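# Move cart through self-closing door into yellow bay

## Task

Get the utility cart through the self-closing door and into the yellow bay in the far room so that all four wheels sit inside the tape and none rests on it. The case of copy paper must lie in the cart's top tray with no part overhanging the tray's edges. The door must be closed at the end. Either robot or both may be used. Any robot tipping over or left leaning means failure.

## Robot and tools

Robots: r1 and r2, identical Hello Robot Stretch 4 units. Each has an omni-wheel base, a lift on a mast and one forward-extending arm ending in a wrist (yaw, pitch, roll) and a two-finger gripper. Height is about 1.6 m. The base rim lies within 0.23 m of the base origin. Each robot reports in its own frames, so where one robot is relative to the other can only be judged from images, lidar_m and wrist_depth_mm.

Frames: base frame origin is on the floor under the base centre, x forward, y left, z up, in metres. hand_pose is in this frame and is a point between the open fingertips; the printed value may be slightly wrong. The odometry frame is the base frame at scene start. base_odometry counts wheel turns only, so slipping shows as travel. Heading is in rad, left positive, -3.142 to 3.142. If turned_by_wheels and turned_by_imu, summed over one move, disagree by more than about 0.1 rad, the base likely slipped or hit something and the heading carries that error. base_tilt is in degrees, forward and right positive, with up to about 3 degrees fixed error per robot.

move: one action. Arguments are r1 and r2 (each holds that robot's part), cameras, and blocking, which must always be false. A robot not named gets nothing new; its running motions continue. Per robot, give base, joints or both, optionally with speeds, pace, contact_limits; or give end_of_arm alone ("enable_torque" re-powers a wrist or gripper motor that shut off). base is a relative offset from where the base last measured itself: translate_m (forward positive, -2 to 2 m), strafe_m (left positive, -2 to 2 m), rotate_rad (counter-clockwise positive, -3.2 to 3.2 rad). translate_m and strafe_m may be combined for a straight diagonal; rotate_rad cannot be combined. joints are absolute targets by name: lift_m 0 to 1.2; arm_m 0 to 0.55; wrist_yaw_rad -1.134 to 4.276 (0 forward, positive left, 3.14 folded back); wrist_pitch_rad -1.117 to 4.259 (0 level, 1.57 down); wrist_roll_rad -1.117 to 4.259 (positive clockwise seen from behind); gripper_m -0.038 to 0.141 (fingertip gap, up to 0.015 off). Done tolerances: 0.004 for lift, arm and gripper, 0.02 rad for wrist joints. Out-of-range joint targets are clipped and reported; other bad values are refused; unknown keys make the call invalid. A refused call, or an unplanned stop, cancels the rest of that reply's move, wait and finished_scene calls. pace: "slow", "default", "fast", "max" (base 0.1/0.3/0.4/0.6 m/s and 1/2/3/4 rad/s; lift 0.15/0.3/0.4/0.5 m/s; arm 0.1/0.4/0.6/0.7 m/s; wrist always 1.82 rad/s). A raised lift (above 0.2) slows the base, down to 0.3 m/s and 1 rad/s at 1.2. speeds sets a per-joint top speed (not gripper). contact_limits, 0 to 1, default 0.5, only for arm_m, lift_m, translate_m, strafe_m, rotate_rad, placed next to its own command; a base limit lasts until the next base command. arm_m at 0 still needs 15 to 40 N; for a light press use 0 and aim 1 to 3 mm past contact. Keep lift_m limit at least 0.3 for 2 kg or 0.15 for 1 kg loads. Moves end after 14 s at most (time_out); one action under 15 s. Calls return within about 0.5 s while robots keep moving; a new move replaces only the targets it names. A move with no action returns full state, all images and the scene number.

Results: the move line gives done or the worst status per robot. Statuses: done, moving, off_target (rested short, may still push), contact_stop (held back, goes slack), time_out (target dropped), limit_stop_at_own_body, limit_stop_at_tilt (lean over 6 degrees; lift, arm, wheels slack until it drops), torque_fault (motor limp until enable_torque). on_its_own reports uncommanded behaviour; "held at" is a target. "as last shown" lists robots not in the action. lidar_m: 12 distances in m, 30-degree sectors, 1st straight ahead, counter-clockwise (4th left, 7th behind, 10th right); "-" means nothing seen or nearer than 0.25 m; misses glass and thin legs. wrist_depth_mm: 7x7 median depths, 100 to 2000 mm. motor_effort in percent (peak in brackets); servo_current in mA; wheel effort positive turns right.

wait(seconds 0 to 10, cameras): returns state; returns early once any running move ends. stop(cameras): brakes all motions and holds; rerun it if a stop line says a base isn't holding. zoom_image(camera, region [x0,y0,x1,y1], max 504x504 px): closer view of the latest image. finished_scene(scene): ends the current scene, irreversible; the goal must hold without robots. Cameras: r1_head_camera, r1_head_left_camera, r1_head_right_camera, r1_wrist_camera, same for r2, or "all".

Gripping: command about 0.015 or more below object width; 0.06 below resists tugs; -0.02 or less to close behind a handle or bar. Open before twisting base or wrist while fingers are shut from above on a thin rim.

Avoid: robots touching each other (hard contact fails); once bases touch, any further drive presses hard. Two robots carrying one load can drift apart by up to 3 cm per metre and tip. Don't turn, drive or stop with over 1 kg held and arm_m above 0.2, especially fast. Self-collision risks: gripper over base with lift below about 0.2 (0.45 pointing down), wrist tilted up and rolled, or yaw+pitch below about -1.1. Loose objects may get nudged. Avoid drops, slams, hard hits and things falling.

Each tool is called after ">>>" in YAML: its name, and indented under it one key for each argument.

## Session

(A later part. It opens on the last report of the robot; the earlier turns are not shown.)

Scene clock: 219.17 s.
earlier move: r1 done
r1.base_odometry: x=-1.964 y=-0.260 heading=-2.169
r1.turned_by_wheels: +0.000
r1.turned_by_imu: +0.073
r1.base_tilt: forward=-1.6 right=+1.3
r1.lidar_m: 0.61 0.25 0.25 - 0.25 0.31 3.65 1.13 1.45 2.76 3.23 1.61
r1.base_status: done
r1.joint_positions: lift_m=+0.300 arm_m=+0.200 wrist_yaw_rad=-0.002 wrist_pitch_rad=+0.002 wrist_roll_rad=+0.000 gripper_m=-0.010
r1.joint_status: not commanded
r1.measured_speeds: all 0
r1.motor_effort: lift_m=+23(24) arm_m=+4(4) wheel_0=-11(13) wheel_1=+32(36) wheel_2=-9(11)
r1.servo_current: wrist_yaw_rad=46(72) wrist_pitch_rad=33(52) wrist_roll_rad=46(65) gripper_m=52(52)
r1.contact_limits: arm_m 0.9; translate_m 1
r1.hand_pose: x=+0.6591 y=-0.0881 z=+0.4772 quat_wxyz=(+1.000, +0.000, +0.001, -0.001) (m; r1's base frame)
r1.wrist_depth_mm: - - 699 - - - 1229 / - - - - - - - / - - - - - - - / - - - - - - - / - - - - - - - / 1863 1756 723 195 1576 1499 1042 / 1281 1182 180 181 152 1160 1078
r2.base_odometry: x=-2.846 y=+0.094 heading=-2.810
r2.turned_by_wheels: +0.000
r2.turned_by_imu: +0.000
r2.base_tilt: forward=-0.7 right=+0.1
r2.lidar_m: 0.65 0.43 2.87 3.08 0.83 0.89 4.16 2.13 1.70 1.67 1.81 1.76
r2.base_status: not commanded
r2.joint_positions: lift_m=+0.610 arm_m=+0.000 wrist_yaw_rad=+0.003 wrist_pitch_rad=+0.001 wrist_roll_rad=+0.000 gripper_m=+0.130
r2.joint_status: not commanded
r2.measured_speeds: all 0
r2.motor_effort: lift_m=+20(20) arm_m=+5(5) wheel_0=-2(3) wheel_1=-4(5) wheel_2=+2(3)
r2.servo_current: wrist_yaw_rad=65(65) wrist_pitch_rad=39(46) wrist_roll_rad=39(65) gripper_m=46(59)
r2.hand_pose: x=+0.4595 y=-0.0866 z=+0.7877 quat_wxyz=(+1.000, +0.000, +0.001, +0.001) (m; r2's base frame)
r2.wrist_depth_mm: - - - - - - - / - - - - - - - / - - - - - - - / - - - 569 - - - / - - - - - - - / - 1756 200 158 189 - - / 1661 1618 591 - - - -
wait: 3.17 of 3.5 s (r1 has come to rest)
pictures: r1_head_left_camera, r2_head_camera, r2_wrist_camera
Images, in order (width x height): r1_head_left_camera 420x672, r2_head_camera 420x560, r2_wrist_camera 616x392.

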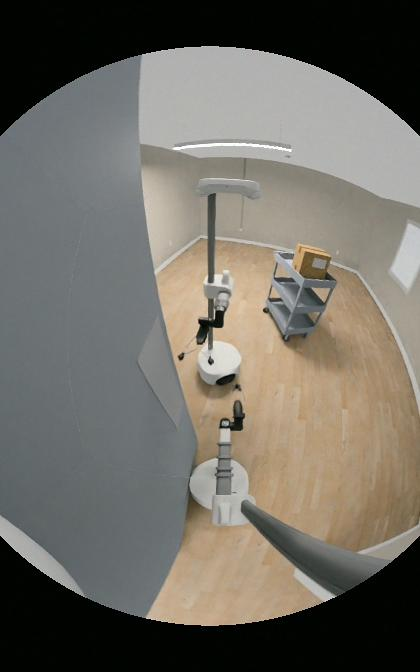

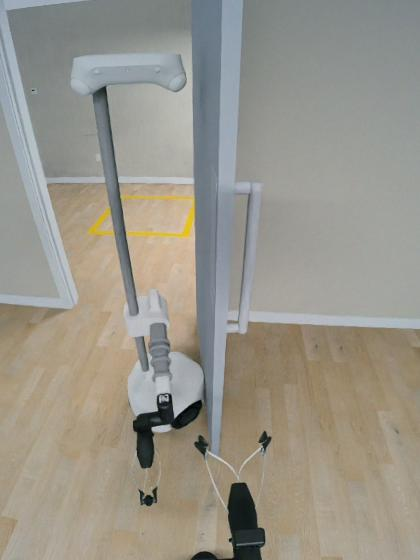

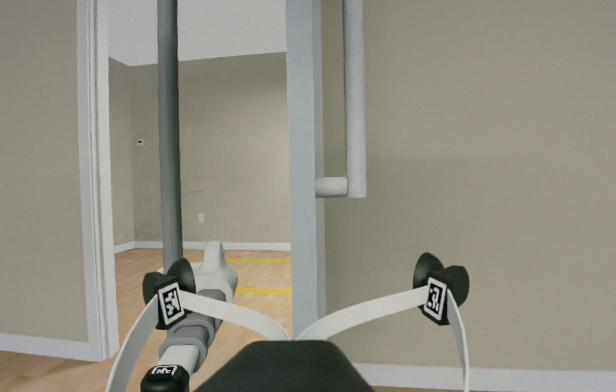

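>>> move:
  blocking: false
  r1: {"joints":{"arm_m":0.0}}

>>> wait:
  seconds: 1.5

>>> move:
  blocking: false
  r2: {"base":{"translate_m":0.27},"contact_limits":{"translate_m":0.2},"pace":"slow"}

>>> wait:
  seconds: 3.6
  cameras: ["r2_wrist_camera","r2_head_camera"]

>>> move:
  blocking: false
  r2: {"joints":{"gripper_m":-0.038}}

>>> wait:
  seconds: 2
  cameras: ["r2_head_camera","r2_wrist_camera","r1_head_left_camera"]

Scene clock: 229.53 s.
move: r1 moving
r1.base_odometry: x=-1.964 y=-0.260 heading=-2.169
r1.turned_by_wheels: +0.000
r1.turned_by_imu: +0.000
r1.base_tilt: forward=-1.6 right=+1.3
r1.lidar_m: 0.62 0.25 0.25 - 0.25 0.32 3.62 1.13 1.45 2.76 3.23 1.61
r1.base_status: not commanded
r1.joint_positions: lift_m=+0.300 arm_m=+0.149 wrist_yaw_rad=-0.002 wrist_pitch_rad=+0.002 wrist_roll_rad=+0.000 gripper_m=-0.010
r1.joint_status: arm_m moving
r1.measured_speeds: translate_m=+0.000 strafe_m=+0.000 rotate_rad=+0.000 lift_m=+0.000 arm_m=-0.195 wrist_yaw_rad=+0.000 wrist_pitch_rad=+0.000 wrist_roll_rad=+0.000
r1.motor_effort: lift_m=+23(23) arm_m=-6(6) wheel_0=-11(11) wheel_1=+32(32) wheel_2=-9(9)
r1.servo_current: wrist_yaw_rad=52(65) wrist_pitch_rad=39(52) wrist_roll_rad=46(59) gripper_m=46(52)
r1.contact_limits: translate_m 1
r1.hand_pose: x=+0.6083 y=-0.0881 z=+0.4772 quat_wxyz=(+1.000, +0.000, +0.001, -0.001) (m; r1's base frame)
r1.wrist_depth_mm: - - 723 - - - 1255 / - - - - - 1430 - / - - - - - - - / - - - - - - - / - - - - - - - / 1808 1756 768 195 1576 1499 1308 / 1229 1182 180 180 153 1182 1078
r2: as last shown
r2.lidar_m: 0.71 0.47 2.88 3.07 0.83 0.91 4.14 2.11 1.67 1.66 1.83 1.76
r2.motor_effort: lift_m=+20(20) arm_m=+5(5) wheel_0=-2(2) wheel_1=-4(5) wheel_2=+3(3)
r2.servo_current: wrist_yaw_rad=33(59) wrist_pitch_rad=46(46) wrist_roll_rad=46(52) gripper_m=59(59)
r2.wrist_depth_mm: - - - - - - - / - - - - - - - / - - - - - - - / - - - 569 - - - / - - - - - - - / - 1708 201 158 190 - - / 1661 1661 609 - - - -
pictures: none

Scene clock: 230.73 s.
earlier move: r1 done
r1.base_odometry: x=-1.964 y=-0.260 heading=-2.169
r1.turned_by_wheels: +0.000
r1.turned_by_imu: +0.000
r1.base_tilt: forward=-1.6 right=+1.3
r1.lidar_m: 0.63 0.25 0.25 - 0.25 0.30 3.66 1.14 1.45 2.75 3.24 1.60
r1.base_status: not commanded
r1.joint_positions: lift_m=+0.300 arm_m=+0.000 wrist_yaw_rad=-0.002 wrist_pitch_rad=+0.002 wrist_roll_rad=+0.000 gripper_m=-0.010
r1.joint_status: all done
r1.measured_speeds: all 0
r1.motor_effort: lift_m=+23(23) arm_m=-4(7) wheel_0=-11(12) wheel_1=+32(32) wheel_2=-9(9)
r1.servo_current: wrist_yaw_rad=26(65) wrist_pitch_rad=39(52) wrist_roll_rad=59(59) gripper_m=46(52)
r1.contact_limits: translate_m 1
r1.hand_pose: x=+0.4592 y=-0.0881 z=+0.4772 quat_wxyz=(+1.000, +0.000, +0.001, -0.001) (m; r1's base frame)
r1.wrist_depth_mm: - 569 707 - - - - / - - - - - 1430 - / - - - - - - - / - - - - - - - / - - - - - - - / 1863 1863 917 194 1661 1397 1499 / 1255 1205 180 181 153 1182 1182
r2.base_odometry: x=-2.846 y=+0.094 heading=-2.810
r2.turned_by_wheels: +0.000
r2.turned_by_imu: +0.000
r2.base_tilt: forward=-0.7 right=+0.1
r2.lidar_m: 0.72 0.64 2.87 3.08 0.82 0.90 4.08 2.14 1.67 1.67 1.82 1.76
r2.base_status: not commanded
r2.joint_positions: lift_m=+0.610 arm_m=+0.000 wrist_yaw_rad=+0.003 wrist_pitch_rad=+0.001 wrist_roll_rad=+0.000 gripper_m=+0.130
r2.joint_status: not commanded
r2.measured_speeds: all 0
r2.motor_effort: lift_m=+20(20) arm_m=+5(5) wheel_0=-2(2) wheel_1=-4(5) wheel_2=+2(3)
r2.servo_current: wrist_yaw_rad=39(59) wrist_pitch_rad=33(46) wrist_roll_rad=39(59) gripper_m=59(59)
r2.hand_pose: x=+0.4595 y=-0.0866 z=+0.7877 quat_wxyz=(+1.000, +0.000, +0.001, +0.001) (m; r2's base frame)
r2.wrist_depth_mm: - - - - - - - / - - - - - - - / - - - - - - - / - - - 569 - - - / - - - - - - - / - 1756 201 158 190 - - / 1661 1708 661 - - - -
wait: 1.20 of 1.5 s (r1 has come to rest)
pictures: none

Scene clock: 231.23 s.
move: r2 moving
r1: as last shown
r1.lidar_m: 0.60 0.26 0.25 - 0.25 0.32 3.64 1.10 1.44 2.78 3.21 1.62
r1.motor_effort: lift_m=+23(23) arm_m=-4(5) wheel_0=-11(12) wheel_1=+31(32) wheel_2=-9(9)
r1.servo_current: wrist_yaw_rad=46(59) wrist_pitch_rad=39(46) wrist_roll_rad=39(59) gripper_m=46(46)
r1.contact_limits: translate_m 1
r1.wrist_depth_mm: - 569 654 - - - - / - - 946 - - 1430 - / - - - - - - - / - - - - - - - / - - - - - - - / 1808 1808 891 195 1708 1397 1430 / 1281 1182 180 180 152 1205 1160
r2.base_odometry: x=-2.858 y=+0.090 heading=-2.810
r2.turned_by_wheels: +0.000
r2.turned_by_imu: +0.000
r2.base_tilt: forward=-0.7 right=+0.1
r2.lidar_m: 0.71 0.63 2.83 3.08 0.82 0.88 4.16 2.13 1.70 1.66 1.81 1.74
r2.base_status: translate_m moving
r2.joint_positions: lift_m=+0.610 arm_m=+0.000 wrist_yaw_rad=+0.003 wrist_pitch_rad=+0.001 wrist_roll_rad=+0.000 gripper_m=+0.130
r2.joint_status: not commanded
r2.measured_speeds: translate_m=+0.048 strafe_m=+0.000 rotate_rad=+0.000 lift_m=+0.000 arm_m=+0.000 wrist_yaw_rad=+0.000 wrist_pitch_rad=+0.000 wrist_roll_rad=+0.000
r2.motor_effort: lift_m=+20(20) arm_m=+5(5) wheel_0=+7(8) wheel_1=+6(7) wheel_2=-10(10)
r2.servo_current: wrist_yaw_rad=52(59) wrist_pitch_rad=39(46) wrist_roll_rad=33(46) gripper_m=52(59)
r2.contact_limits: translate_m 0.2
r2.hand_pose: x=+0.4595 y=-0.0866 z=+0.7877 quat_wxyz=(+1.000, +0.000, +0.001, +0.001) (m; r2's base frame)
r2.wrist_depth_mm: - - - - - - - / - - - - - - - / - - - - - - - / - - - 559 - - - / - - - - - - - / - 1756 200 158 189 - - / 1708 1576 654 - - - -
pictures: none

Scene clock: 234.73 s.
earlier move: r2 done
r1.base_odometry: x=-1.964 y=-0.260 heading=-2.169
r1.turned_by_wheels: +0.000
r1.turned_by_imu: +0.000
r1.base_tilt: forward=-1.6 right=+1.3
r1.lidar_m: 0.60 0.25 0.25 - 0.25 0.30 3.64 1.14 1.45 2.76 3.23 1.61
r1.base_status: not commanded
r1.joint_positions: lift_m=+0.300 arm_m=+0.000 wrist_yaw_rad=-0.002 wrist_pitch_rad=+0.002 wrist_roll_rad=+0.000 gripper_m=-0.010
r1.joint_status: not commanded
r1.measured_speeds: all 0
r1.motor_effort: lift_m=+23(23) arm_m=-4(5) wheel_0=-11(12) wheel_1=+32(32) wheel_2=-9(9)
r1.servo_current: wrist_yaw_rad=52(65) wrist_pitch_rad=39(52) wrist_roll_rad=52(65) gripper_m=46(46)
r1.contact_limits: translate_m 1
r1.hand_pose: x=+0.4592 y=-0.0881 z=+0.4772 quat_wxyz=(+1.000, +0.000, +0.001, -0.001) (m; r1's base frame)
r1.wrist_depth_mm: - 683 741 - - - - / - - - - - 1397 - / - - - - - - - / - - - - - - - / - - - - - - - / 1808 1499 1618 194 1708 1397 1464 / 1308 1118 180 181 153 1205 1160
r2.base_odometry: x=-3.102 y=+0.007 heading=-2.810
r2.turned_by_wheels: +0.000
r2.turned_by_imu: +0.001
r2.base_tilt: forward=-0.7 right=+0.1
r2.lidar_m: 0.47 0.39 2.43 3.03 1.12 1.03 - 2.19 1.74 1.70 1.86 0.54
r2.base_status: done
r2.joint_positions: lift_m=+0.610 arm_m=+0.000 wrist_yaw_rad=+0.003 wrist_pitch_rad=+0.001 wrist_roll_rad=+0.000 gripper_m=+0.130
r2.joint_status: not commanded
r2.measured_speeds: all 0
r2.motor_effort: lift_m=+20(20) arm_m=+5(5) wheel_0=+4(11) wheel_1=+5(7) wheel_2=-6(10)
r2.servo_current: wrist_yaw_rad=39(65) wrist_pitch_rad=39(46) wrist_roll_rad=39(59) gripper_m=52(59)
r2.contact_limits: translate_m 0.2
r2.hand_pose: x=+0.4595 y=-0.0866 z=+0.7877 quat_wxyz=(+1.000, +0.000, +0.001, +0.001) (m; r2's base frame)
r2.wrist_depth_mm: 1499 - - 229 290 - - / 1464 - - 230 290 - - / 1499 - - 231 294 - - / 1464 - - 233 293 - - / 1430 - - 235 - - - / - 218 201 236 190 - - / 1464 544 1708 - - - -
wait: 3.50 of 3.6 s (r2 has come to rest)
pictures: r2_head_camera, r2_wrist_camera
Images, in order (width x height): r2_head_camera 420x560, r2_wrist_camera 616x392.

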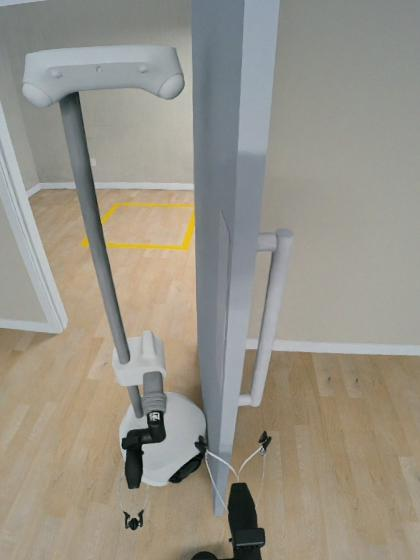

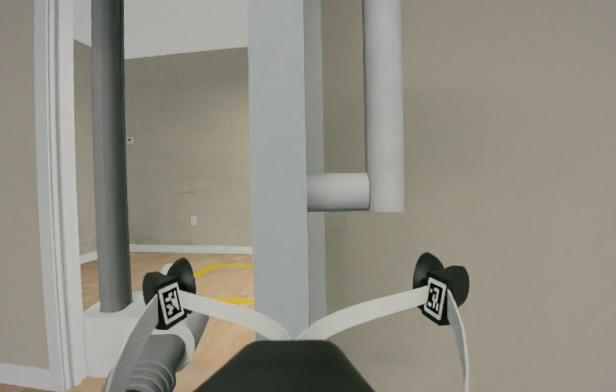

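Scene clock: 235.23 s.
move: r2 moving
r1: as last shown
r1.lidar_m: 0.57 0.26 0.25 - 0.25 0.29 3.63 1.12 1.44 2.77 3.25 1.61
r1.servo_current: wrist_yaw_rad=78(78) wrist_pitch_rad=39(46) wrist_roll_rad=46(65) gripper_m=46(46)
r1.contact_limits: translate_m 1
r1.wrist_depth_mm: - 683 732 - - - - / - - - - - 1464 - / - - - - - - - / - - - - - - - / - - - - - - - / 1808 1499 1576 194 1661 1397 1499 / 1255 1078 180 180 153 1182 1182
r2.base_odometry: x=-3.102 y=+0.007 heading=-2.810
r2.turned_by_wheels: +0.000
r2.turned_by_imu: +0.000
r2.base_tilt: forward=-0.7 right=+0.1
r2.lidar_m: 0.44 0.38 2.44 3.04 1.12 1.04 - 2.16 1.71 1.69 1.85 0.56
r2.base_status: not commanded
r2.joint_positions: lift_m=+0.610 arm_m=+0.000 wrist_yaw_rad=+0.003 wrist_pitch_rad=+0.001 wrist_roll_rad=+0.000 gripper_m=+0.117
r2.joint_status: gripper_m moving
r2.measured_speeds: all 0
r2.motor_effort: lift_m=+20(20) arm_m=+5(5) wheel_0=+4(5) wheel_1=+4(5) wheel_2=-6(6)
r2.servo_current: wrist_yaw_rad=39(59) wrist_pitch_rad=39(46) wrist_roll_rad=52(59) gripper_m=78(104)
r2.contact_limits: translate_m 0.2
r2.hand_pose: x=+0.4595 y=-0.0866 z=+0.7877 quat_wxyz=(+1.000, +0.000, +0.001, +0.001) (m; r2's base frame)
r2.wrist_depth_mm: 1499 - - 229 291 - - / 1464 - - 230 291 - - / 1499 - - 232 293 - - / 1499 - - 234 293 - - / 1430 - - 235 - - - / - 597 198 236 187 - - / 1430 554 1661 - - - -
pictures: none

Scene clock: 237.13 s.
earlier move: r2 done
r1.base_odometry: x=-1.964 y=-0.260 heading=-2.169
r1.turned_by_wheels: +0.000
r1.turned_by_imu: +0.000
r1.base_tilt: forward=-1.6 right=+1.3
r1.lidar_m: 0.59 0.25 0.25 - 0.25 0.30 3.64 1.12 1.43 2.77 3.26 1.61
r1.base_status: not commanded
r1.joint_positions: lift_m=+0.300 arm_m=+0.000 wrist_yaw_rad=-0.002 wrist_pitch_rad=+0.002 wrist_roll_rad=+0.000 gripper_m=-0.010
r1.joint_status: not commanded
r1.measured_speeds: all 0
r1.motor_effort: lift_m=+23(23) arm_m=-5(5) wheel_0=-12(12) wheel_1=+31(32) wheel_2=-9(9)
r1.servo_current: wrist_yaw_rad=46(78) wrist_pitch_rad=33(52) wrist_roll_rad=59(65) gripper_m=46(46)
r1.contact_limits: translate_m 1
r1.hand_pose: x=+0.4592 y=-0.0881 z=+0.4772 quat_wxyz=(+1.000, +0.000, +0.001, -0.001) (m; r1's base frame)
r1.wrist_depth_mm: - 676 741 - - - - / - - - - - 1430 - / - - - - - - - / - - - - - - - / - - - - - - - / 1756 1499 1661 195 1708 1366 1499 / 1255 1098 181 181 153 1182 1182
r2.base_odometry: x=-3.102 y=+0.006 heading=-2.810
r2.turned_by_wheels: +0.001
r2.turned_by_imu: +0.001
r2.base_tilt: forward=-0.7 right=+0.0
r2.lidar_m: 0.48 0.35 2.44 3.04 1.12 1.02 - 2.20 1.74 1.72 1.85 0.53
r2.base_status: not commanded
r2.joint_positions: lift_m=+0.610 arm_m=+0.000 wrist_yaw_rad=+0.008 wrist_pitch_rad=+0.001 wrist_roll_rad=+0.000 gripper_m=-0.036
r2.joint_status: all done
r2.measured_speeds: all 0
r2.motor_effort: lift_m=+20(20) arm_m=+3(5) wheel_0=+4(5) wheel_1=+5(5) wheel_2=+0(7)
r2.servo_current: wrist_yaw_rad=65(72) wrist_pitch_rad=39(46) wrist_roll_rad=39(59) gripper_m=195(429)
r2.contact_limits: translate_m 0.2
r2.hand_pose: x=+0.4600 y=-0.0850 z=+0.7877 quat_wxyz=(+1.000, +0.000, +0.001, +0.004) (m; r2's base frame)
r2.wrist_depth_mm: 1499 - - 226 285 - - / 1464 - - 227 286 - - / 1464 - - 229 287 - - / 1430 - - 230 290 - - / 1430 - - 231 - - - / - 621 178 205 176 - - / 1499 141 1576 - - - -
wait: 1.90 of 2 s (r2 has come to rest)
pictures: r1_head_left_camera, r2_head_camera, r2_wrist_camera
Images, in order (width x height): r1_head_left_camera 420x672, r2_head_camera 420x560, r2_wrist_camera 616x392.

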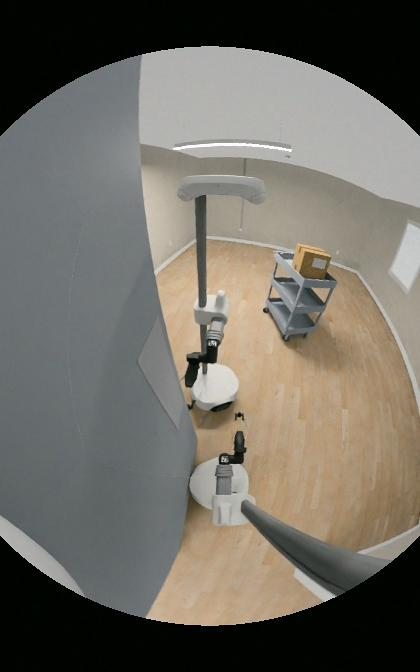

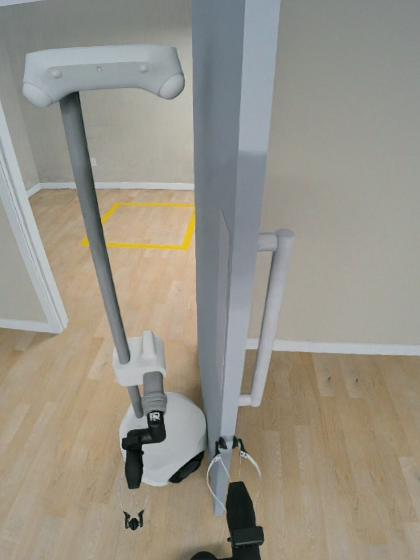

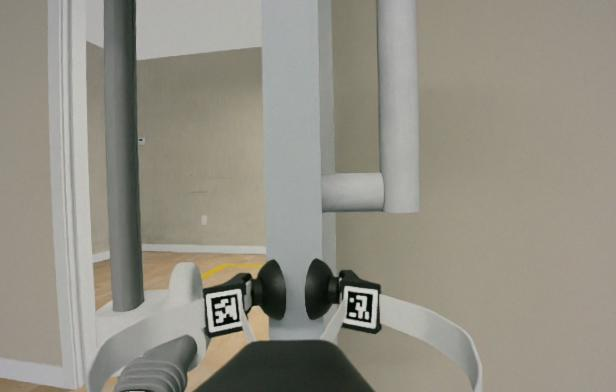

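>>> move:
  blocking: false
  r2: {"joints":{"gripper_m":0.13}}

>>> wait:
  seconds: 1.6

>>> move:
  blocking: false
  r2: {"base":{"translate_m":0.06,"strafe_m":0.015},"contact_limits":{"translate_m":0.2},"pace":"slow"}

>>> wait:
  seconds: 1.5

>>> move:
  blocking: false
  r2: {"joints":{"gripper_m":-0.038}}

>>> wait:
  seconds: 2
  cameras: ["r2_head_camera","r2_wrist_camera"]

Scene clock: 244.20 s.
move: r2 moving
r1: as last shown
r1.lidar_m: 0.59 0.26 0.25 - 0.25 0.30 3.64 1.12 1.44 2.76 3.21 1.62
r1.motor_effort: lift_m=+23(23) arm_m=-4(5) wheel_0=-11(12) wheel_1=+32(32) wheel_2=-9(9)
r1.servo_current: wrist_yaw_rad=52(59) wrist_pitch_rad=33(46) wrist_roll_rad=52(59) gripper_m=46(46)
r1.contact_limits: translate_m 1
r1.wrist_depth_mm: - 676 723 - - - - / - - - - - 1397 - / - - - - - - - / - - - - - - - / - - - - - - - / 1808 1499 1576 195 1708 1397 1464 / 1255 1098 180 180 152 1205 1138
r2.base_odometry: x=-3.102 y=+0.006 heading=-2.810
r2.turned_by_wheels: +0.000
r2.turned_by_imu: +0.000
r2.base_tilt: forward=-0.7 right=+0.1
r2.lidar_m: 0.48 0.36 2.45 3.05 1.13 1.02 - 2.15 1.74 1.70 1.87 0.57
r2.base_status: not commanded
r2.joint_positions: lift_m=+0.610 arm_m=+0.000 wrist_yaw_rad=+0.008 wrist_pitch_rad=+0.001 wrist_roll_rad=+0.000 gripper_m=-0.012
r2.joint_status: gripper_m moving
r2.measured_speeds: all 0
r2.motor_effort: lift_m=+20(20) arm_m=-1(2) wheel_0=+5(5) wheel_1=+5(5) wheel_2=+0(1)
r2.servo_current: wrist_yaw_rad=59(65) wrist_pitch_rad=39(39) wrist_roll_rad=39(52) gripper_m=98(202)
r2.contact_limits: translate_m 0.2
r2.hand_pose: x=+0.4600 y=-0.0850 z=+0.7877 quat_wxyz=(+1.000, +0.000, +0.001, +0.004) (m; r2's base frame)
r2.wrist_depth_mm: - - - 227 287 - - / - - - 229 287 - - / - - - 230 290 - - / 1464 - - 232 290 - - / 1499 - - 234 - - - / - 627 183 233 177 - - / - 150 1499 - - - -
pictures: none

Scene clock: 245.80 s.
earlier move: r2 moving
r1.base_odometry: x=-1.964 y=-0.260 heading=-2.169
r1.turned_by_wheels: +0.000
r1.turned_by_imu: +0.000
r1.base_tilt: forward=-1.6 right=+1.3
r1.lidar_m: 0.60 0.25 0.25 - 0.25 0.32 3.63 1.15 1.45 2.77 3.22 1.63
r1.base_status: not commanded
r1.joint_positions: lift_m=+0.300 arm_m=+0.000 wrist_yaw_rad=-0.002 wrist_pitch_rad=+0.002 wrist_roll_rad=+0.000 gripper_m=-0.010
r1.joint_status: not commanded
r1.measured_speeds: all 0
r1.motor_effort: lift_m=+23(23) arm_m=-4(5) wheel_0=-11(12) wheel_1=+31(32) wheel_2=-9(9)
r1.servo_current: wrist_yaw_rad=39(65) wrist_pitch_rad=52(52) wrist_roll_rad=52(78) gripper_m=46(46)
r1.contact_limits: translate_m 1
r1.hand_pose: x=+0.4592 y=-0.0881 z=+0.4772 quat_wxyz=(+1.000, +0.000, +0.001, -0.001) (m; r1's base frame)
r1.wrist_depth_mm: - 683 732 - - - - / - - - - - 1464 - / - - - - - - - / - - - - - - - / - - - - - - - / 1808 1430 1618 195 1708 1397 1499 / 1281 1118 180 181 153 1205 1182
r2.base_odometry: x=-3.102 y=+0.006 heading=-2.810
r2.turned_by_wheels: +0.000
r2.turned_by_imu: +0.000
r2.base_tilt: forward=-0.7 right=+0.1
r2.lidar_m: 0.44 0.38 2.45 3.04 1.12 1.00 - 2.21 1.74 1.70 1.86 0.54
r2.base_status: not commanded
r2.joint_positions: lift_m=+0.610 arm_m=+0.000 wrist_yaw_rad=+0.003 wrist_pitch_rad=+0.001 wrist_roll_rad=+0.000 gripper_m=+0.130
r2.joint_status: gripper_m moving
r2.measured_speeds: all 0
r2.motor_effort: lift_m=+20(20) arm_m=-3(4) wheel_0=+4(5) wheel_1=+5(5) wheel_2=+1(1)
r2.servo_current: wrist_yaw_rad=46(65) wrist_pitch_rad=39(46) wrist_roll_rad=59(59) gripper_m=33(202)
r2.contact_limits: translate_m 0.2
r2.hand_pose: x=+0.4595 y=-0.0866 z=+0.7877 quat_wxyz=(+1.000, +0.000, +0.001, +0.001) (m; r2's base frame)
r2.wrist_depth_mm: 1499 - - 228 289 - - / 1464 - - 230 291 - - / 1499 - - 231 291 - - / 1430 - - 233 291 - - / - - - 235 - - - / - 603 201 234 189 - - / 1464 544 1576 - - - -
wait: 1.60 s; no rest
pictures: none

Scene clock: 246.30 s.
earlier move: r2 done
move: r2 moving
r1: as last shown
r1.lidar_m: 0.56 0.26 0.25 - 0.25 0.31 3.63 1.12 1.44 2.77 3.21 1.63
r1.motor_effort: lift_m=+23(23) arm_m=-4(5) wheel_0=-11(12) wheel_1=+32(32) wheel_2=-9(9)
r1.servo_current: wrist_yaw_rad=59(65) wrist_pitch_rad=46(52) wrist_roll_rad=39(65) gripper_m=39(52)
r1.contact_limits: translate_m 1
r1.wrist_depth_mm: - 732 741 - - - - / - - - - - 1464 - / - - - - - - - / - - - - - - - / - - - - - - - / 1808 1499 1661 195 1708 1397 1464 / 1281 1118 180 180 152 1182 1160
r2.base_odometry: x=-3.112 y=-0.001 heading=-2.810
r2.turned_by_wheels: +0.000
r2.turned_by_imu: +0.000
r2.base_tilt: forward=-0.7 right=+0.1
r2.lidar_m: 0.44 0.38 2.43 3.04 1.15 1.02 - 2.20 1.73 1.72 1.86 0.54
r2.base_status: translate_m moving; strafe_m moving
r2.joint_positions: lift_m=+0.610 arm_m=+0.000 wrist_yaw_rad=+0.003 wrist_pitch_rad=+0.001 wrist_roll_rad=+0.000 gripper_m=+0.130
r2.joint_status: all done
r2.measured_speeds: translate_m=+0.048 strafe_m=+0.012 rotate_rad=-0.001 lift_m=+0.000 arm_m=+0.000 wrist_yaw_rad=+0.000 wrist_pitch_rad=+0.000 wrist_roll_rad=+0.000
r2.motor_effort: lift_m=+20(20) arm_m=-3(4) wheel_0=+6(8) wheel_1=+5(8) wheel_2=-9(10)
r2.servo_current: wrist_yaw_rad=52(52) wrist_pitch_rad=33(46) wrist_roll_rad=52(59) gripper_m=52(59)
r2.contact_limits: translate_m 0.2
r2.hand_pose: x=+0.4595 y=-0.0866 z=+0.7877 quat_wxyz=(+1.000, +0.000, +0.001, +0.001) (m; r2's base frame)
r2.wrist_depth_mm: 1464 - - 219 281 - - / 1464 - - 220 281 - - / 1464 - - 220 282 - - / 1430 - - 222 285 - - / 1397 - - 224 - - - / - 591 201 225 189 - - / 1499 544 1618 - - - -
pictures: none

Scene clock: 247.63 s.
earlier move: r2 done
r1.base_odometry: x=-1.964 y=-0.260 heading=-2.169
r1.turned_by_wheels: +0.000
r1.turned_by_imu: +0.000
r1.base_tilt: forward=-1.6 right=+1.3
r1.lidar_m: 0.54 0.26 0.25 - 0.25 0.31 3.63 1.11 1.45 2.75 3.21 1.60
r1.base_status: not commanded
r1.joint_positions: lift_m=+0.300 arm_m=+0.000 wrist_yaw_rad=-0.002 wrist_pitch_rad=+0.002 wrist_roll_rad=+0.000 gripper_m=-0.010
r1.joint_status: not commanded
r1.measured_speeds: all 0
r1.motor_effort: lift_m=+23(23) arm_m=-4(5) wheel_0=-11(12) wheel_1=+31(32) wheel_2=-9(9)
r1.servo_current: wrist_yaw_rad=46(65) wrist_pitch_rad=39(52) wrist_roll_rad=52(65) gripper_m=46(52)
r1.contact_limits: translate_m 1
r1.hand_pose: x=+0.4592 y=-0.0881 z=+0.4772 quat_wxyz=(+1.000, +0.000, +0.001, -0.001) (m; r1's base frame)
r1.wrist_depth_mm: - 640 - - - - - / - - - - - 1397 - / - - - - - - - / - - - - - - - / - - - - - - - / 1808 647 1618 195 1708 1397 1499 / 1255 1098 179 180 152 1205 1205
r2.base_odometry: x=-3.153 y=-0.027 heading=-2.809
r2.turned_by_wheels: +0.000
r2.turned_by_imu: +0.000
r2.base_tilt: forward=-0.7 right=+0.0
r2.lidar_m: 0.41 0.29 2.37 3.01 1.26 1.03 - 2.19 1.74 1.73 1.80 0.47
r2.base_status: done
r2.joint_positions: lift_m=+0.610 arm_m=+0.000 wrist_yaw_rad=+0.003 wrist_pitch_rad=+0.001 wrist_roll_rad=+0.000 gripper_m=+0.130
r2.joint_status: all done
r2.measured_speeds: all 0
r2.motor_effort: lift_m=+20(20) arm_m=-4(4) wheel_0=+3(10) wheel_1=+5(8) wheel_2=-5(11)
r2.servo_current: wrist_yaw_rad=52(59) wrist_pitch_rad=39(46) wrist_roll_rad=46(59) gripper_m=52(59)
r2.contact_limits: translate_m 0.2
r2.hand_pose: x=+0.4595 y=-0.0866 z=+0.7877 quat_wxyz=(+1.000, +0.000, +0.001, +0.001) (m; r2's base frame)
r2.wrist_depth_mm: 1308 - - 170 229 - - / 1366 - - 171 230 - - / - - - 171 232 - - / 1499 - - 172 233 - - / 1430 615 - 174 - - - / 1366 219 217 174 190 - - / - - 1499 - - - -
wait: 1.33 of 1.5 s (r2 has come to rest)
pictures: none

Scene clock: 248.13 s.
move: r2 moving
r1: as last shown
r1.lidar_m: 0.52 0.25 0.25 - 0.25 0.31 3.65 1.13 1.45 2.77 3.25 1.62
r1.motor_effort: lift_m=+23(23) arm_m=-4(4) wheel_0=-11(12) wheel_1=+31(32) wheel_2=-9(9)
r1.servo_current: wrist_yaw_rad=39(59) wrist_pitch_rad=46(46) wrist_roll_rad=46(72) gripper_m=39(46)
r1.contact_limits: translate_m 1
r1.wrist_depth_mm: - 640 - - - - - / - - - - - 1430 - / - - - - - - - / - - - - - - - / - - - - - - - / 1756 640 1618 194 1708 1397 1464 / 1255 1098 180 181 152 1160 1160
r2.base_odometry: x=-3.153 y=-0.027 heading=-2.809
r2.turned_by_wheels: +0.000
r2.turned_by_imu: +0.000
r2.base_tilt: forward=-0.7 right=+0.1
r2.lidar_m: 0.39 0.31 2.35 3.01 1.23 1.05 - 2.18 1.76 1.72 1.78 0.49
r2.base_status: not commanded
r2.joint_positions: lift_m=+0.610 arm_m=+0.000 wrist_yaw_rad=+0.003 wrist_pitch_rad=+0.001 wrist_roll_rad=+0.000 gripper_m=+0.117
r2.joint_status: gripper_m moving
r2.measured_speeds: all 0
r2.motor_effort: lift_m=+20(20) arm_m=-3(4) wheel_0=+3(3) wheel_1=+5(5) wheel_2=-5(5)
r2.servo_current: wrist_yaw_rad=46(59) wrist_pitch_rad=39(46) wrist_roll_rad=46(52) gripper_m=124(124)
r2.contact_limits: translate_m 0.2
r2.hand_pose: x=+0.4595 y=-0.0866 z=+0.7877 quat_wxyz=(+1.000, +0.000, +0.001, +0.001) (m; r2's base frame)
r2.wrist_depth_mm: 1336 - - 169 229 - - / 1397 - - 170 230 - - / - - - 172 232 - - / 1464 - - 172 235 - - / 1464 615 - 173 - - - / 1397 564 198 174 185 - - / - - 1499 - - - -
pictures: none

Scene clock: 250.03 s.
earlier move: r2 done
r1.base_odometry: x=-1.964 y=-0.260 heading=-2.169
r1.turned_by_wheels: +0.000
r1.turned_by_imu: +0.000
r1.base_tilt: forward=-1.6 right=+1.3
r1.lidar_m: 0.52 0.25 0.25 - 0.25 0.30 3.65 1.14 1.44 2.76 3.23 1.61
r1.base_status: not commanded
r1.joint_positions: lift_m=+0.300 arm_m=+0.000 wrist_yaw_rad=-0.002 wrist_pitch_rad=+0.002 wrist_roll_rad=+0.000 gripper_m=-0.010
r1.joint_status: not commanded
r1.measured_speeds: all 0
r1.motor_effort: lift_m=+23(23) arm_m=-4(5) wheel_0=-11(12) wheel_1=+32(32) wheel_2=-9(9)
r1.servo_current: wrist_yaw_rad=78(78) wrist_pitch_rad=39(46) wrist_roll_rad=39(72) gripper_m=46(46)
r1.contact_limits: translate_m 1
r1.hand_pose: x=+0.4592 y=-0.0881 z=+0.4772 quat_wxyz=(+1.000, +0.000, +0.001, -0.001) (m; r1's base frame)
r1.wrist_depth_mm: - 640 - - - - - / - - - - - 1464 - / - - - - - - - / - - - - - - - / - - - - - - - / 1708 640 1576 194 1708 1366 1464 / 1281 1118 180 180 153 1205 1160
r2.base_odometry: x=-3.154 y=-0.027 heading=-2.809
r2.turned_by_wheels: +0.000
r2.turned_by_imu: -0.003
r2.base_tilt: forward=-0.5 right=+0.1
r2.lidar_m: 0.39 0.33 2.34 3.01 1.29 1.05 - 2.24 1.78 1.71 1.81 0.47
r2.base_status: not commanded
r2.joint_positions: lift_m=+0.610 arm_m=+0.000 wrist_yaw_rad=+0.008 wrist_pitch_rad=+0.001 wrist_roll_rad=+0.000 gripper_m=-0.035
r2.joint_status: all done
r2.measured_speeds: all 0
r2.motor_effort: lift_m=+20(20) arm_m=-8(8) wheel_0=-6(6) wheel_1=+0(5) wheel_2=+13(14)
r2.servo_current: wrist_yaw_rad=59(72) wrist_pitch_rad=33(52) wrist_roll_rad=46(59) gripper_m=280(527)
r2.contact_limits: translate_m 0.2
r2.hand_pose: x=+0.4603 y=-0.0850 z=+0.7877 quat_wxyz=(+1.000, +0.000, +0.001, +0.004) (m; r2's base frame)
r2.wrist_depth_mm: 1397 - - 165 225 - - / 1430 - - 166 228 - - / 1397 - - 166 229 226 - / 1336 - - 167 229 227 - / - 634 - 169 - - - / - 569 179 169 177 - - / 1366 141 627 - - - -
wait: 1.90 of 2 s (r2 has come to rest)
pictures: r2_head_camera, r2_wrist_camera
Images, in order (width x height): r2_head_camera 420x560, r2_wrist_camera 616x392.

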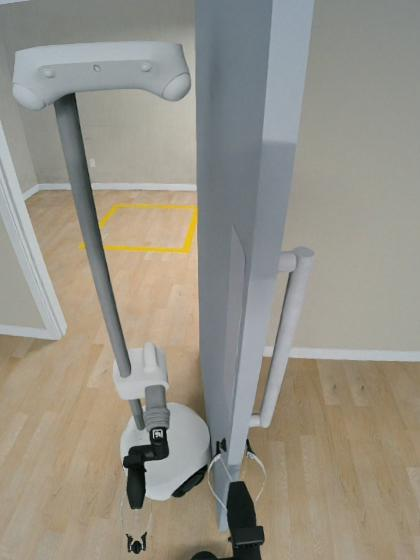

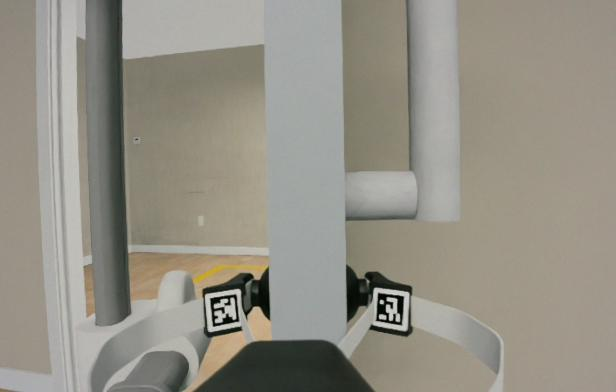

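>>> move:
  blocking: false
  r2: {"base":{"strafe_m":-0.07},"contact_limits":{"strafe_m":0.7},"pace":"slow"}

>>> wait:
  seconds: 1.5

>>> move:
  blocking: false
  r1: {"base":{"strafe_m":-0.12},"pace":"slow"}

>>> wait:
  seconds: 2
  cameras: ["r2_head_camera","r2_wrist_camera","r1_head_left_camera","r2_head_left_camera"]

Scene clock: 256.33 s.
move: r2 moving
r1: as last shown
r1.lidar_m: 0.53 0.26 0.25 - 0.25 0.30 3.62 1.14 1.46 2.75 3.23 1.62
r1.motor_effort: lift_m=+23(23) arm_m=-4(5) wheel_0=-11(11) wheel_1=+32(32) wheel_2=-9(9)
r1.servo_current: wrist_yaw_rad=39(65) wrist_pitch_rad=39(46) wrist_roll_rad=33(72) gripper_m=46(46)
r1.contact_limits: translate_m 1
r1.wrist_depth_mm: - 627 - - - - - / - - - - - 1464 - / - - - - - - - / - 634 - - - - - / - - - - - - - / 1808 1464 1618 195 1661 1397 1464 / 1255 621 180 180 152 1182 1160
r2.base_odometry: x=-3.159 y=-0.014 heading=-2.808
r2.turned_by_wheels: +0.001
r2.turned_by_imu: +0.002
r2.base_tilt: forward=-0.6 right=+0.1
r2.lidar_m: 0.39 0.33 2.36 3.03 1.25 1.05 - 2.18 1.74 1.72 1.81 0.49
r2.base_status: strafe_m moving
r2.joint_positions: lift_m=+0.610 arm_m=+0.000 wrist_yaw_rad=+0.011 wrist_pitch_rad=+0.001 wrist_roll_rad=+0.000 gripper_m=-0.036
r2.joint_status: not commanded
r2.measured_speeds: translate_m=-0.001 strafe_m=-0.057 rotate_rad=+0.004 lift_m=+0.000 arm_m=+0.000 wrist_yaw_rad=+0.012 wrist_pitch_rad=+0.000 wrist_roll_rad=+0.000
r2.motor_effort: lift_m=+20(20) arm_m=-8(8) wheel_0=+11(11) wheel_1=-10(11) wheel_2=+12(14)
r2.servo_current: wrist_yaw_rad=72(72) wrist_pitch_rad=39(46) wrist_roll_rad=52(59) gripper_m=215(286)
r2.contact_limits: strafe_m 0.7
r2.hand_pose: x=+0.4605 y=-0.0842 z=+0.7877 quat_wxyz=(+1.000, +0.000, +0.001, +0.005) (m; r2's base frame)
r2.wrist_depth_mm: 1336 - - 165 224 - - / - - - 166 224 - - / - - - 167 227 - - / - - - 168 229 - - / 1397 - - 169 - - - / 1397 585 179 170 178 - - / - 146 559 - - - -
pictures: none

Scene clock: 257.67 s.
earlier move: r2 done
r1.base_odometry: x=-1.964 y=-0.260 heading=-2.169
r1.turned_by_wheels: +0.000
r1.turned_by_imu: +0.000
r1.base_tilt: forward=-1.6 right=+1.3
r1.lidar_m: 0.53 0.25 0.25 - 0.25 0.29 3.62 1.15 1.46 2.78 3.21 1.61
r1.base_status: not commanded
r1.joint_positions: lift_m=+0.300 arm_m=+0.000 wrist_yaw_rad=-0.002 wrist_pitch_rad=+0.002 wrist_roll_rad=+0.000 gripper_m=-0.010
r1.joint_status: not commanded
r1.measured_speeds: all 0
r1.motor_effort: lift_m=+23(23) arm_m=-4(5) wheel_0=-11(12) wheel_1=+32(32) wheel_2=-9(9)
r1.servo_current: wrist_yaw_rad=39(72) wrist_pitch_rad=39(52) wrist_roll_rad=46(78) gripper_m=39(52)
r1.contact_limits: translate_m 1
r1.hand_pose: x=+0.4592 y=-0.0881 z=+0.4772 quat_wxyz=(+1.000, +0.000, +0.001, -0.001) (m; r1's base frame)
r1.wrist_depth_mm: - 640 - - - - - / - - - - - 1430 - / - - - - - - - / - - - - - - - / - - - - - - - / 1756 1499 1618 194 1708 1366 1499 / 1255 580 180 180 153 1182 1160
r2.base_odometry: x=-3.177 y=+0.038 heading=-2.805
r2.turned_by_wheels: +0.002
r2.turned_by_imu: +0.035
r2.base_tilt: forward=-0.6 right=+0.0
r2.lidar_m: 0.39 0.35 2.40 3.09 1.14 1.07 4.14 2.09 1.68 1.66 1.74 0.48
r2.base_status: done
r2.joint_positions: lift_m=+0.610 arm_m=+0.000 wrist_yaw_rad=+0.029 wrist_pitch_rad=+0.001 wrist_roll_rad=+0.000 gripper_m=-0.036
r2.joint_status: not commanded
r2.measured_speeds: all 0
r2.on_its_own: wrist_yaw_rad is at rest, and its servo_current (189 mA) is outside its rest range (0 to 104 mA)
r2.motor_effort: lift_m=+20(20) arm_m=-8(8) wheel_0=+29(32) wheel_1=-2(11) wheel_2=+18(19)
r2.servo_current: wrist_yaw_rad=189(202) wrist_pitch_rad=39(46) wrist_roll_rad=46(59) gripper_m=163(286)
r2.contact_limits: strafe_m 0.7
r2.hand_pose: x=+0.4620 y=-0.0790 z=+0.7877 quat_wxyz=(+1.000, +0.000, +0.001, +0.015) (m; r2's base frame)
r2.wrist_depth_mm: - 1430 154 248 204 - - / - 1464 155 199 206 - - / - 1430 156 240 206 - - / - 1430 156 211 208 - - / - 615 157 191 - - - / - 169 159 189 173 - - / 134 480 159 - - - -
wait: 1.33 of 1.5 s (r2 has come to rest)
pictures: none

Scene clock: 258.07 s.
move: r1 contact_stop
r1.base_odometry: x=-1.965 y=-0.260 heading=-2.168
r1.turned_by_wheels: +0.001
r1.turned_by_imu: +0.001
r1.base_tilt: forward=-1.6 right=+1.3
r1.lidar_m: 0.53 0.25 0.25 - 0.25 0.32 3.64 1.13 1.43 2.77 3.24 1.63
r1.base_status: strafe_m contact_stop (by the wheels' count: +0.000 of -0.120)
r1.joint_positions: lift_m=+0.300 arm_m=+0.000 wrist_yaw_rad=-0.002 wrist_pitch_rad=+0.002 wrist_roll_rad=+0.000 gripper_m=-0.010
r1.joint_status: not commanded
r1.measured_speeds: all 0
r1.on_its_own: the wheels are slack since a contact_stop
r1.motor_effort: lift_m=+23(23) arm_m=-4(5) wheel_0=+0(13) wheel_1=+0(30) wheel_2=+0(7)
r1.servo_current: wrist_yaw_rad=65(65) wrist_pitch_rad=39(46) wrist_roll_rad=52(59) gripper_m=39(52)
r1.hand_pose: x=+0.4592 y=-0.0881 z=+0.4772 quat_wxyz=(+1.000, +0.000, +0.001, -0.001) (m; r1's base frame)
r1.wrist_depth_mm: - 640 - - - - - / - - - - - 1430 - / - - - - - - - / - - - - - - - / - - - - - - - / 1808 1499 1661 194 1708 1430 1499 / 1281 585 180 180 153 1160 1160
r2: as last shown
r2.turned_by_wheels: +0.000
r2.turned_by_imu: +0.000
r2.lidar_m: 0.38 0.35 2.40 3.08 1.13 1.11 4.11 2.08 1.68 1.66 1.73 0.52
r2.on_its_own: wrist_yaw_rad is at rest, and its servo_current (189 mA) is outside its rest range (0 to 104 mA)
r2.motor_effort: lift_m=+20(20) arm_m=-8(8) wheel_0=+29(30) wheel_1=-1(2) wheel_2=+18(18)
r2.servo_current: wrist_yaw_rad=189(202) wrist_pitch_rad=46(46) wrist_roll_rad=52(59) gripper_m=176(176)
r2.contact_limits: strafe_m 0.7
r2.wrist_depth_mm: - 1464 154 248 203 - - / - 1430 154 199 205 - - / - 1464 156 241 207 - - / - 1464 156 211 208 - - / - 609 158 190 - - - / - 169 159 187 173 - - / 135 480 159 - - - -
pictures: none

not run: a stop that you did not command came earlier in this reply.

>>> move:
  blocking: false
  r1: {"base":{"strafe_m":-0.15},"pace":"slow","contact_limits":{"strafe_m":0.9}}

>>> wait:
  seconds: 2.3
  cameras: ["r2_head_camera","r2_wrist_camera","r1_head_left_camera","r2_head_left_camera"]

Scene clock: 263.60 s.
move: r1 moving
r1.base_odometry: x=-1.977 y=-0.252 heading=-2.168
r1.turned_by_wheels: +0.000
r1.turned_by_imu: +0.000
r1.base_tilt: forward=-1.6 right=+1.2
r1.lidar_m: 0.55 0.26 0.25 - 0.25 0.34 3.63 1.10 1.46 2.76 3.20 1.62
r1.base_status: strafe_m moving
r1.joint_positions: lift_m=+0.300 arm_m=+0.000 wrist_yaw_rad=-0.002 wrist_pitch_rad=+0.002 wrist_roll_rad=+0.000 gripper_m=-0.010
r1.joint_status: not commanded
r1.measured_speeds: translate_m=+0.000 strafe_m=-0.056 rotate_rad=-0.002 lift_m=+0.000 arm_m=+0.000 wrist_yaw_rad=+0.000 wrist_pitch_rad=+0.000 wrist_roll_rad=+0.000
r1.motor_effort: lift_m=+23(23) arm_m=-4(5) wheel_0=+8(9) wheel_1=-7(7) wheel_2=+1(1)
r1.servo_current: wrist_yaw_rad=59(65) wrist_pitch_rad=46(46) wrist_roll_rad=59(59) gripper_m=46(46)
r1.contact_limits: strafe_m 0.9
r1.hand_pose: x=+0.4592 y=-0.0881 z=+0.4772 quat_wxyz=(+1.000, +0.000, +0.001, -0.001) (m; r1's base frame)
r1.wrist_depth_mm: - 640 - - - - - / - - - - - 1430 - / - - - - - - - / - - - - - - - / - - - - - - - / 1756 1618 1576 194 1708 1366 1430 / 1182 603 180 181 152 1118 1160
r2.base_odometry: x=-3.177 y=+0.038 heading=-2.805
r2.turned_by_wheels: +0.000
r2.turned_by_imu: +0.000
r2.base_tilt: forward=-0.6 right=+0.0
r2.lidar_m: 0.37 0.34 0.42 3.09 1.14 1.11 4.10 2.07 1.68 1.65 1.76 0.47
r2.base_status: not commanded
r2.joint_positions: lift_m=+0.610 arm_m=+0.000 wrist_yaw_rad=+0.029 wrist_pitch_rad=+0.001 wrist_roll_rad=+0.000 gripper_m=-0.036
r2.joint_status: not commanded
r2.measured_speeds: all 0
r2.motor_effort: lift_m=+20(20) arm_m=-8(8) wheel_0=+29(30) wheel_1=-1(2) wheel_2=+18(18)
r2.servo_current: wrist_yaw_rad=202(208) wrist_pitch_rad=39(46) wrist_roll_rad=39(52) gripper_m=169(176)
r2.contact_limits: strafe_m 0.7
r2.hand_pose: x=+0.4620 y=-0.0790 z=+0.7877 quat_wxyz=(+1.000, +0.000, +0.001, +0.015) (m; r2's base frame)
r2.wrist_depth_mm: - - 154 249 204 - - / - - 154 198 206 - - / - 1430 156 240 206 - - / - 1430 156 213 208 - - / - 647 158 190 - - - / - 171 158 188 173 - - / 135 484 159 - - - -
pictures: none

Scene clock: 265.73 s.
earlier move: r1 done
r1.base_odometry: x=-2.089 y=-0.176 heading=-2.168
r1.turned_by_wheels: +0.000
r1.turned_by_imu: -0.001
r1.base_tilt: forward=-1.6 right=+1.3
r1.lidar_m: 0.62 0.42 0.34 0.31 0.36 0.55 3.70 1.06 1.53 2.61 3.05 1.55
r1.base_status: done
r1.joint_positions: lift_m=+0.300 arm_m=+0.000 wrist_yaw_rad=-0.002 wrist_pitch_rad=+0.002 wrist_roll_rad=+0.000 gripper_m=-0.010
r1.joint_status: not commanded
r1.measured_speeds: all 0
r1.motor_effort: lift_m=+23(23) arm_m=-4(5) wheel_0=+2(9) wheel_1=-3(8) wheel_2=+0(1)
r1.servo_current: wrist_yaw_rad=46(65) wrist_pitch_rad=46(52) wrist_roll_rad=52(65) gripper_m=46(52)
r1.contact_limits: strafe_m 0.9
r1.hand_pose: x=+0.4592 y=-0.0881 z=+0.4772 quat_wxyz=(+1.000, +0.000, +0.001, -0.001) (m; r1's base frame)
r1.wrist_depth_mm: 654 - - - - - - / - - - - - 1430 - / - - - - - - - / - - - - - - - / - - - - - - - / 1464 1808 1618 195 1308 1397 1576 / 668 1182 180 180 152 1182 1118
r2.base_odometry: x=-3.177 y=+0.038 heading=-2.805
r2.turned_by_wheels: +0.000
r2.turned_by_imu: +0.000
r2.base_tilt: forward=-0.7 right=+0.0
r2.lidar_m: 0.36 0.55 0.46 3.08 1.16 1.11 4.10 2.08 1.69 1.66 1.75 0.45
r2.base_status: not commanded
r2.joint_positions: lift_m=+0.610 arm_m=+0.000 wrist_yaw_rad=+0.029 wrist_pitch_rad=+0.001 wrist_roll_rad=+0.000 gripper_m=-0.036
r2.joint_status: not commanded
r2.measured_speeds: all 0
r2.on_its_own: wrist_yaw_rad is at rest, and its servo_current (182 mA) is outside its rest range (0 to 104 mA)
r2.motor_effort: lift_m=+20(20) arm_m=-8(8) wheel_0=+29(30) wheel_1=-1(2) wheel_2=+18(18)
r2.servo_current: wrist_yaw_rad=182(208) wrist_pitch_rad=46(46) wrist_roll_rad=46(65) gripper_m=169(176)
r2.contact_limits: strafe_m 0.7
r2.hand_pose: x=+0.4620 y=-0.0790 z=+0.7877 quat_wxyz=(+1.000, +0.000, +0.001, +0.015) (m; r2's base frame)
r2.wrist_depth_mm: 603 - 154 249 203 - - / 603 - 154 199 204 - - / 603 - 156 240 206 - - / 609 - 156 212 208 - - / 597 - 157 190 - - - / 603 168 159 188 172 - - / 134 1537 161 - - - -
wait: 2.13 of 2.3 s (r1 has come to rest)
pictures: r1_head_left_camera, r2_head_camera, r2_head_left_camera, r2_wrist_camera
Images, in order (width x height): r1_head_left_camera 420x672, r2_head_camera 420x560, r2_head_left_camera 420x672, r2_wrist_camera 616x392.

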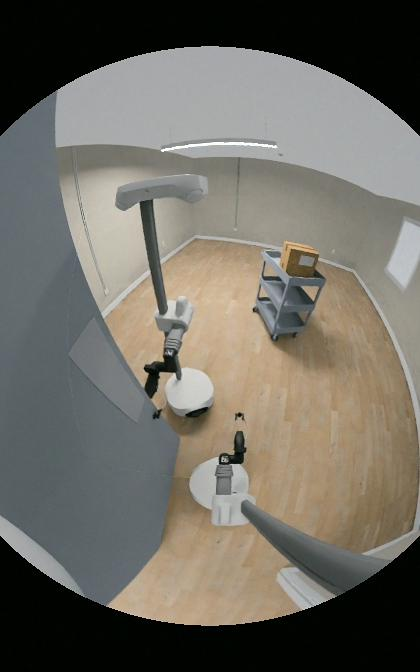

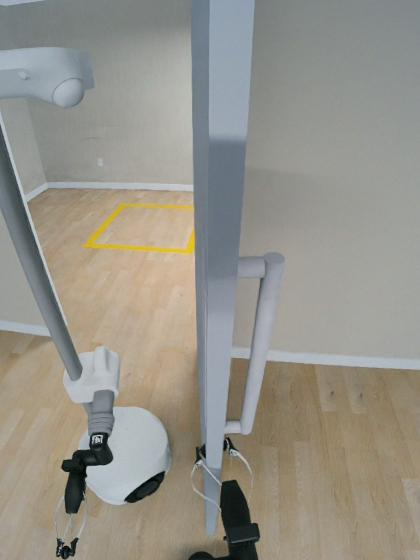

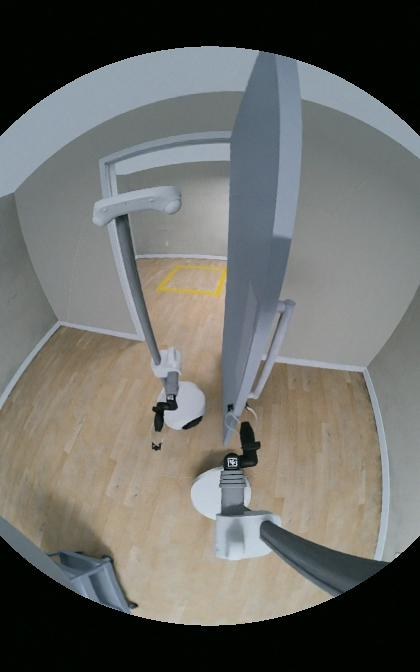

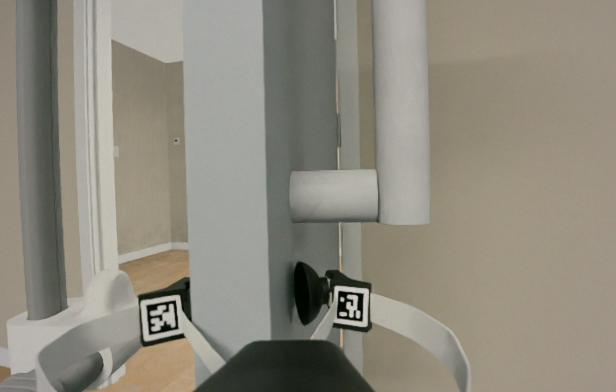

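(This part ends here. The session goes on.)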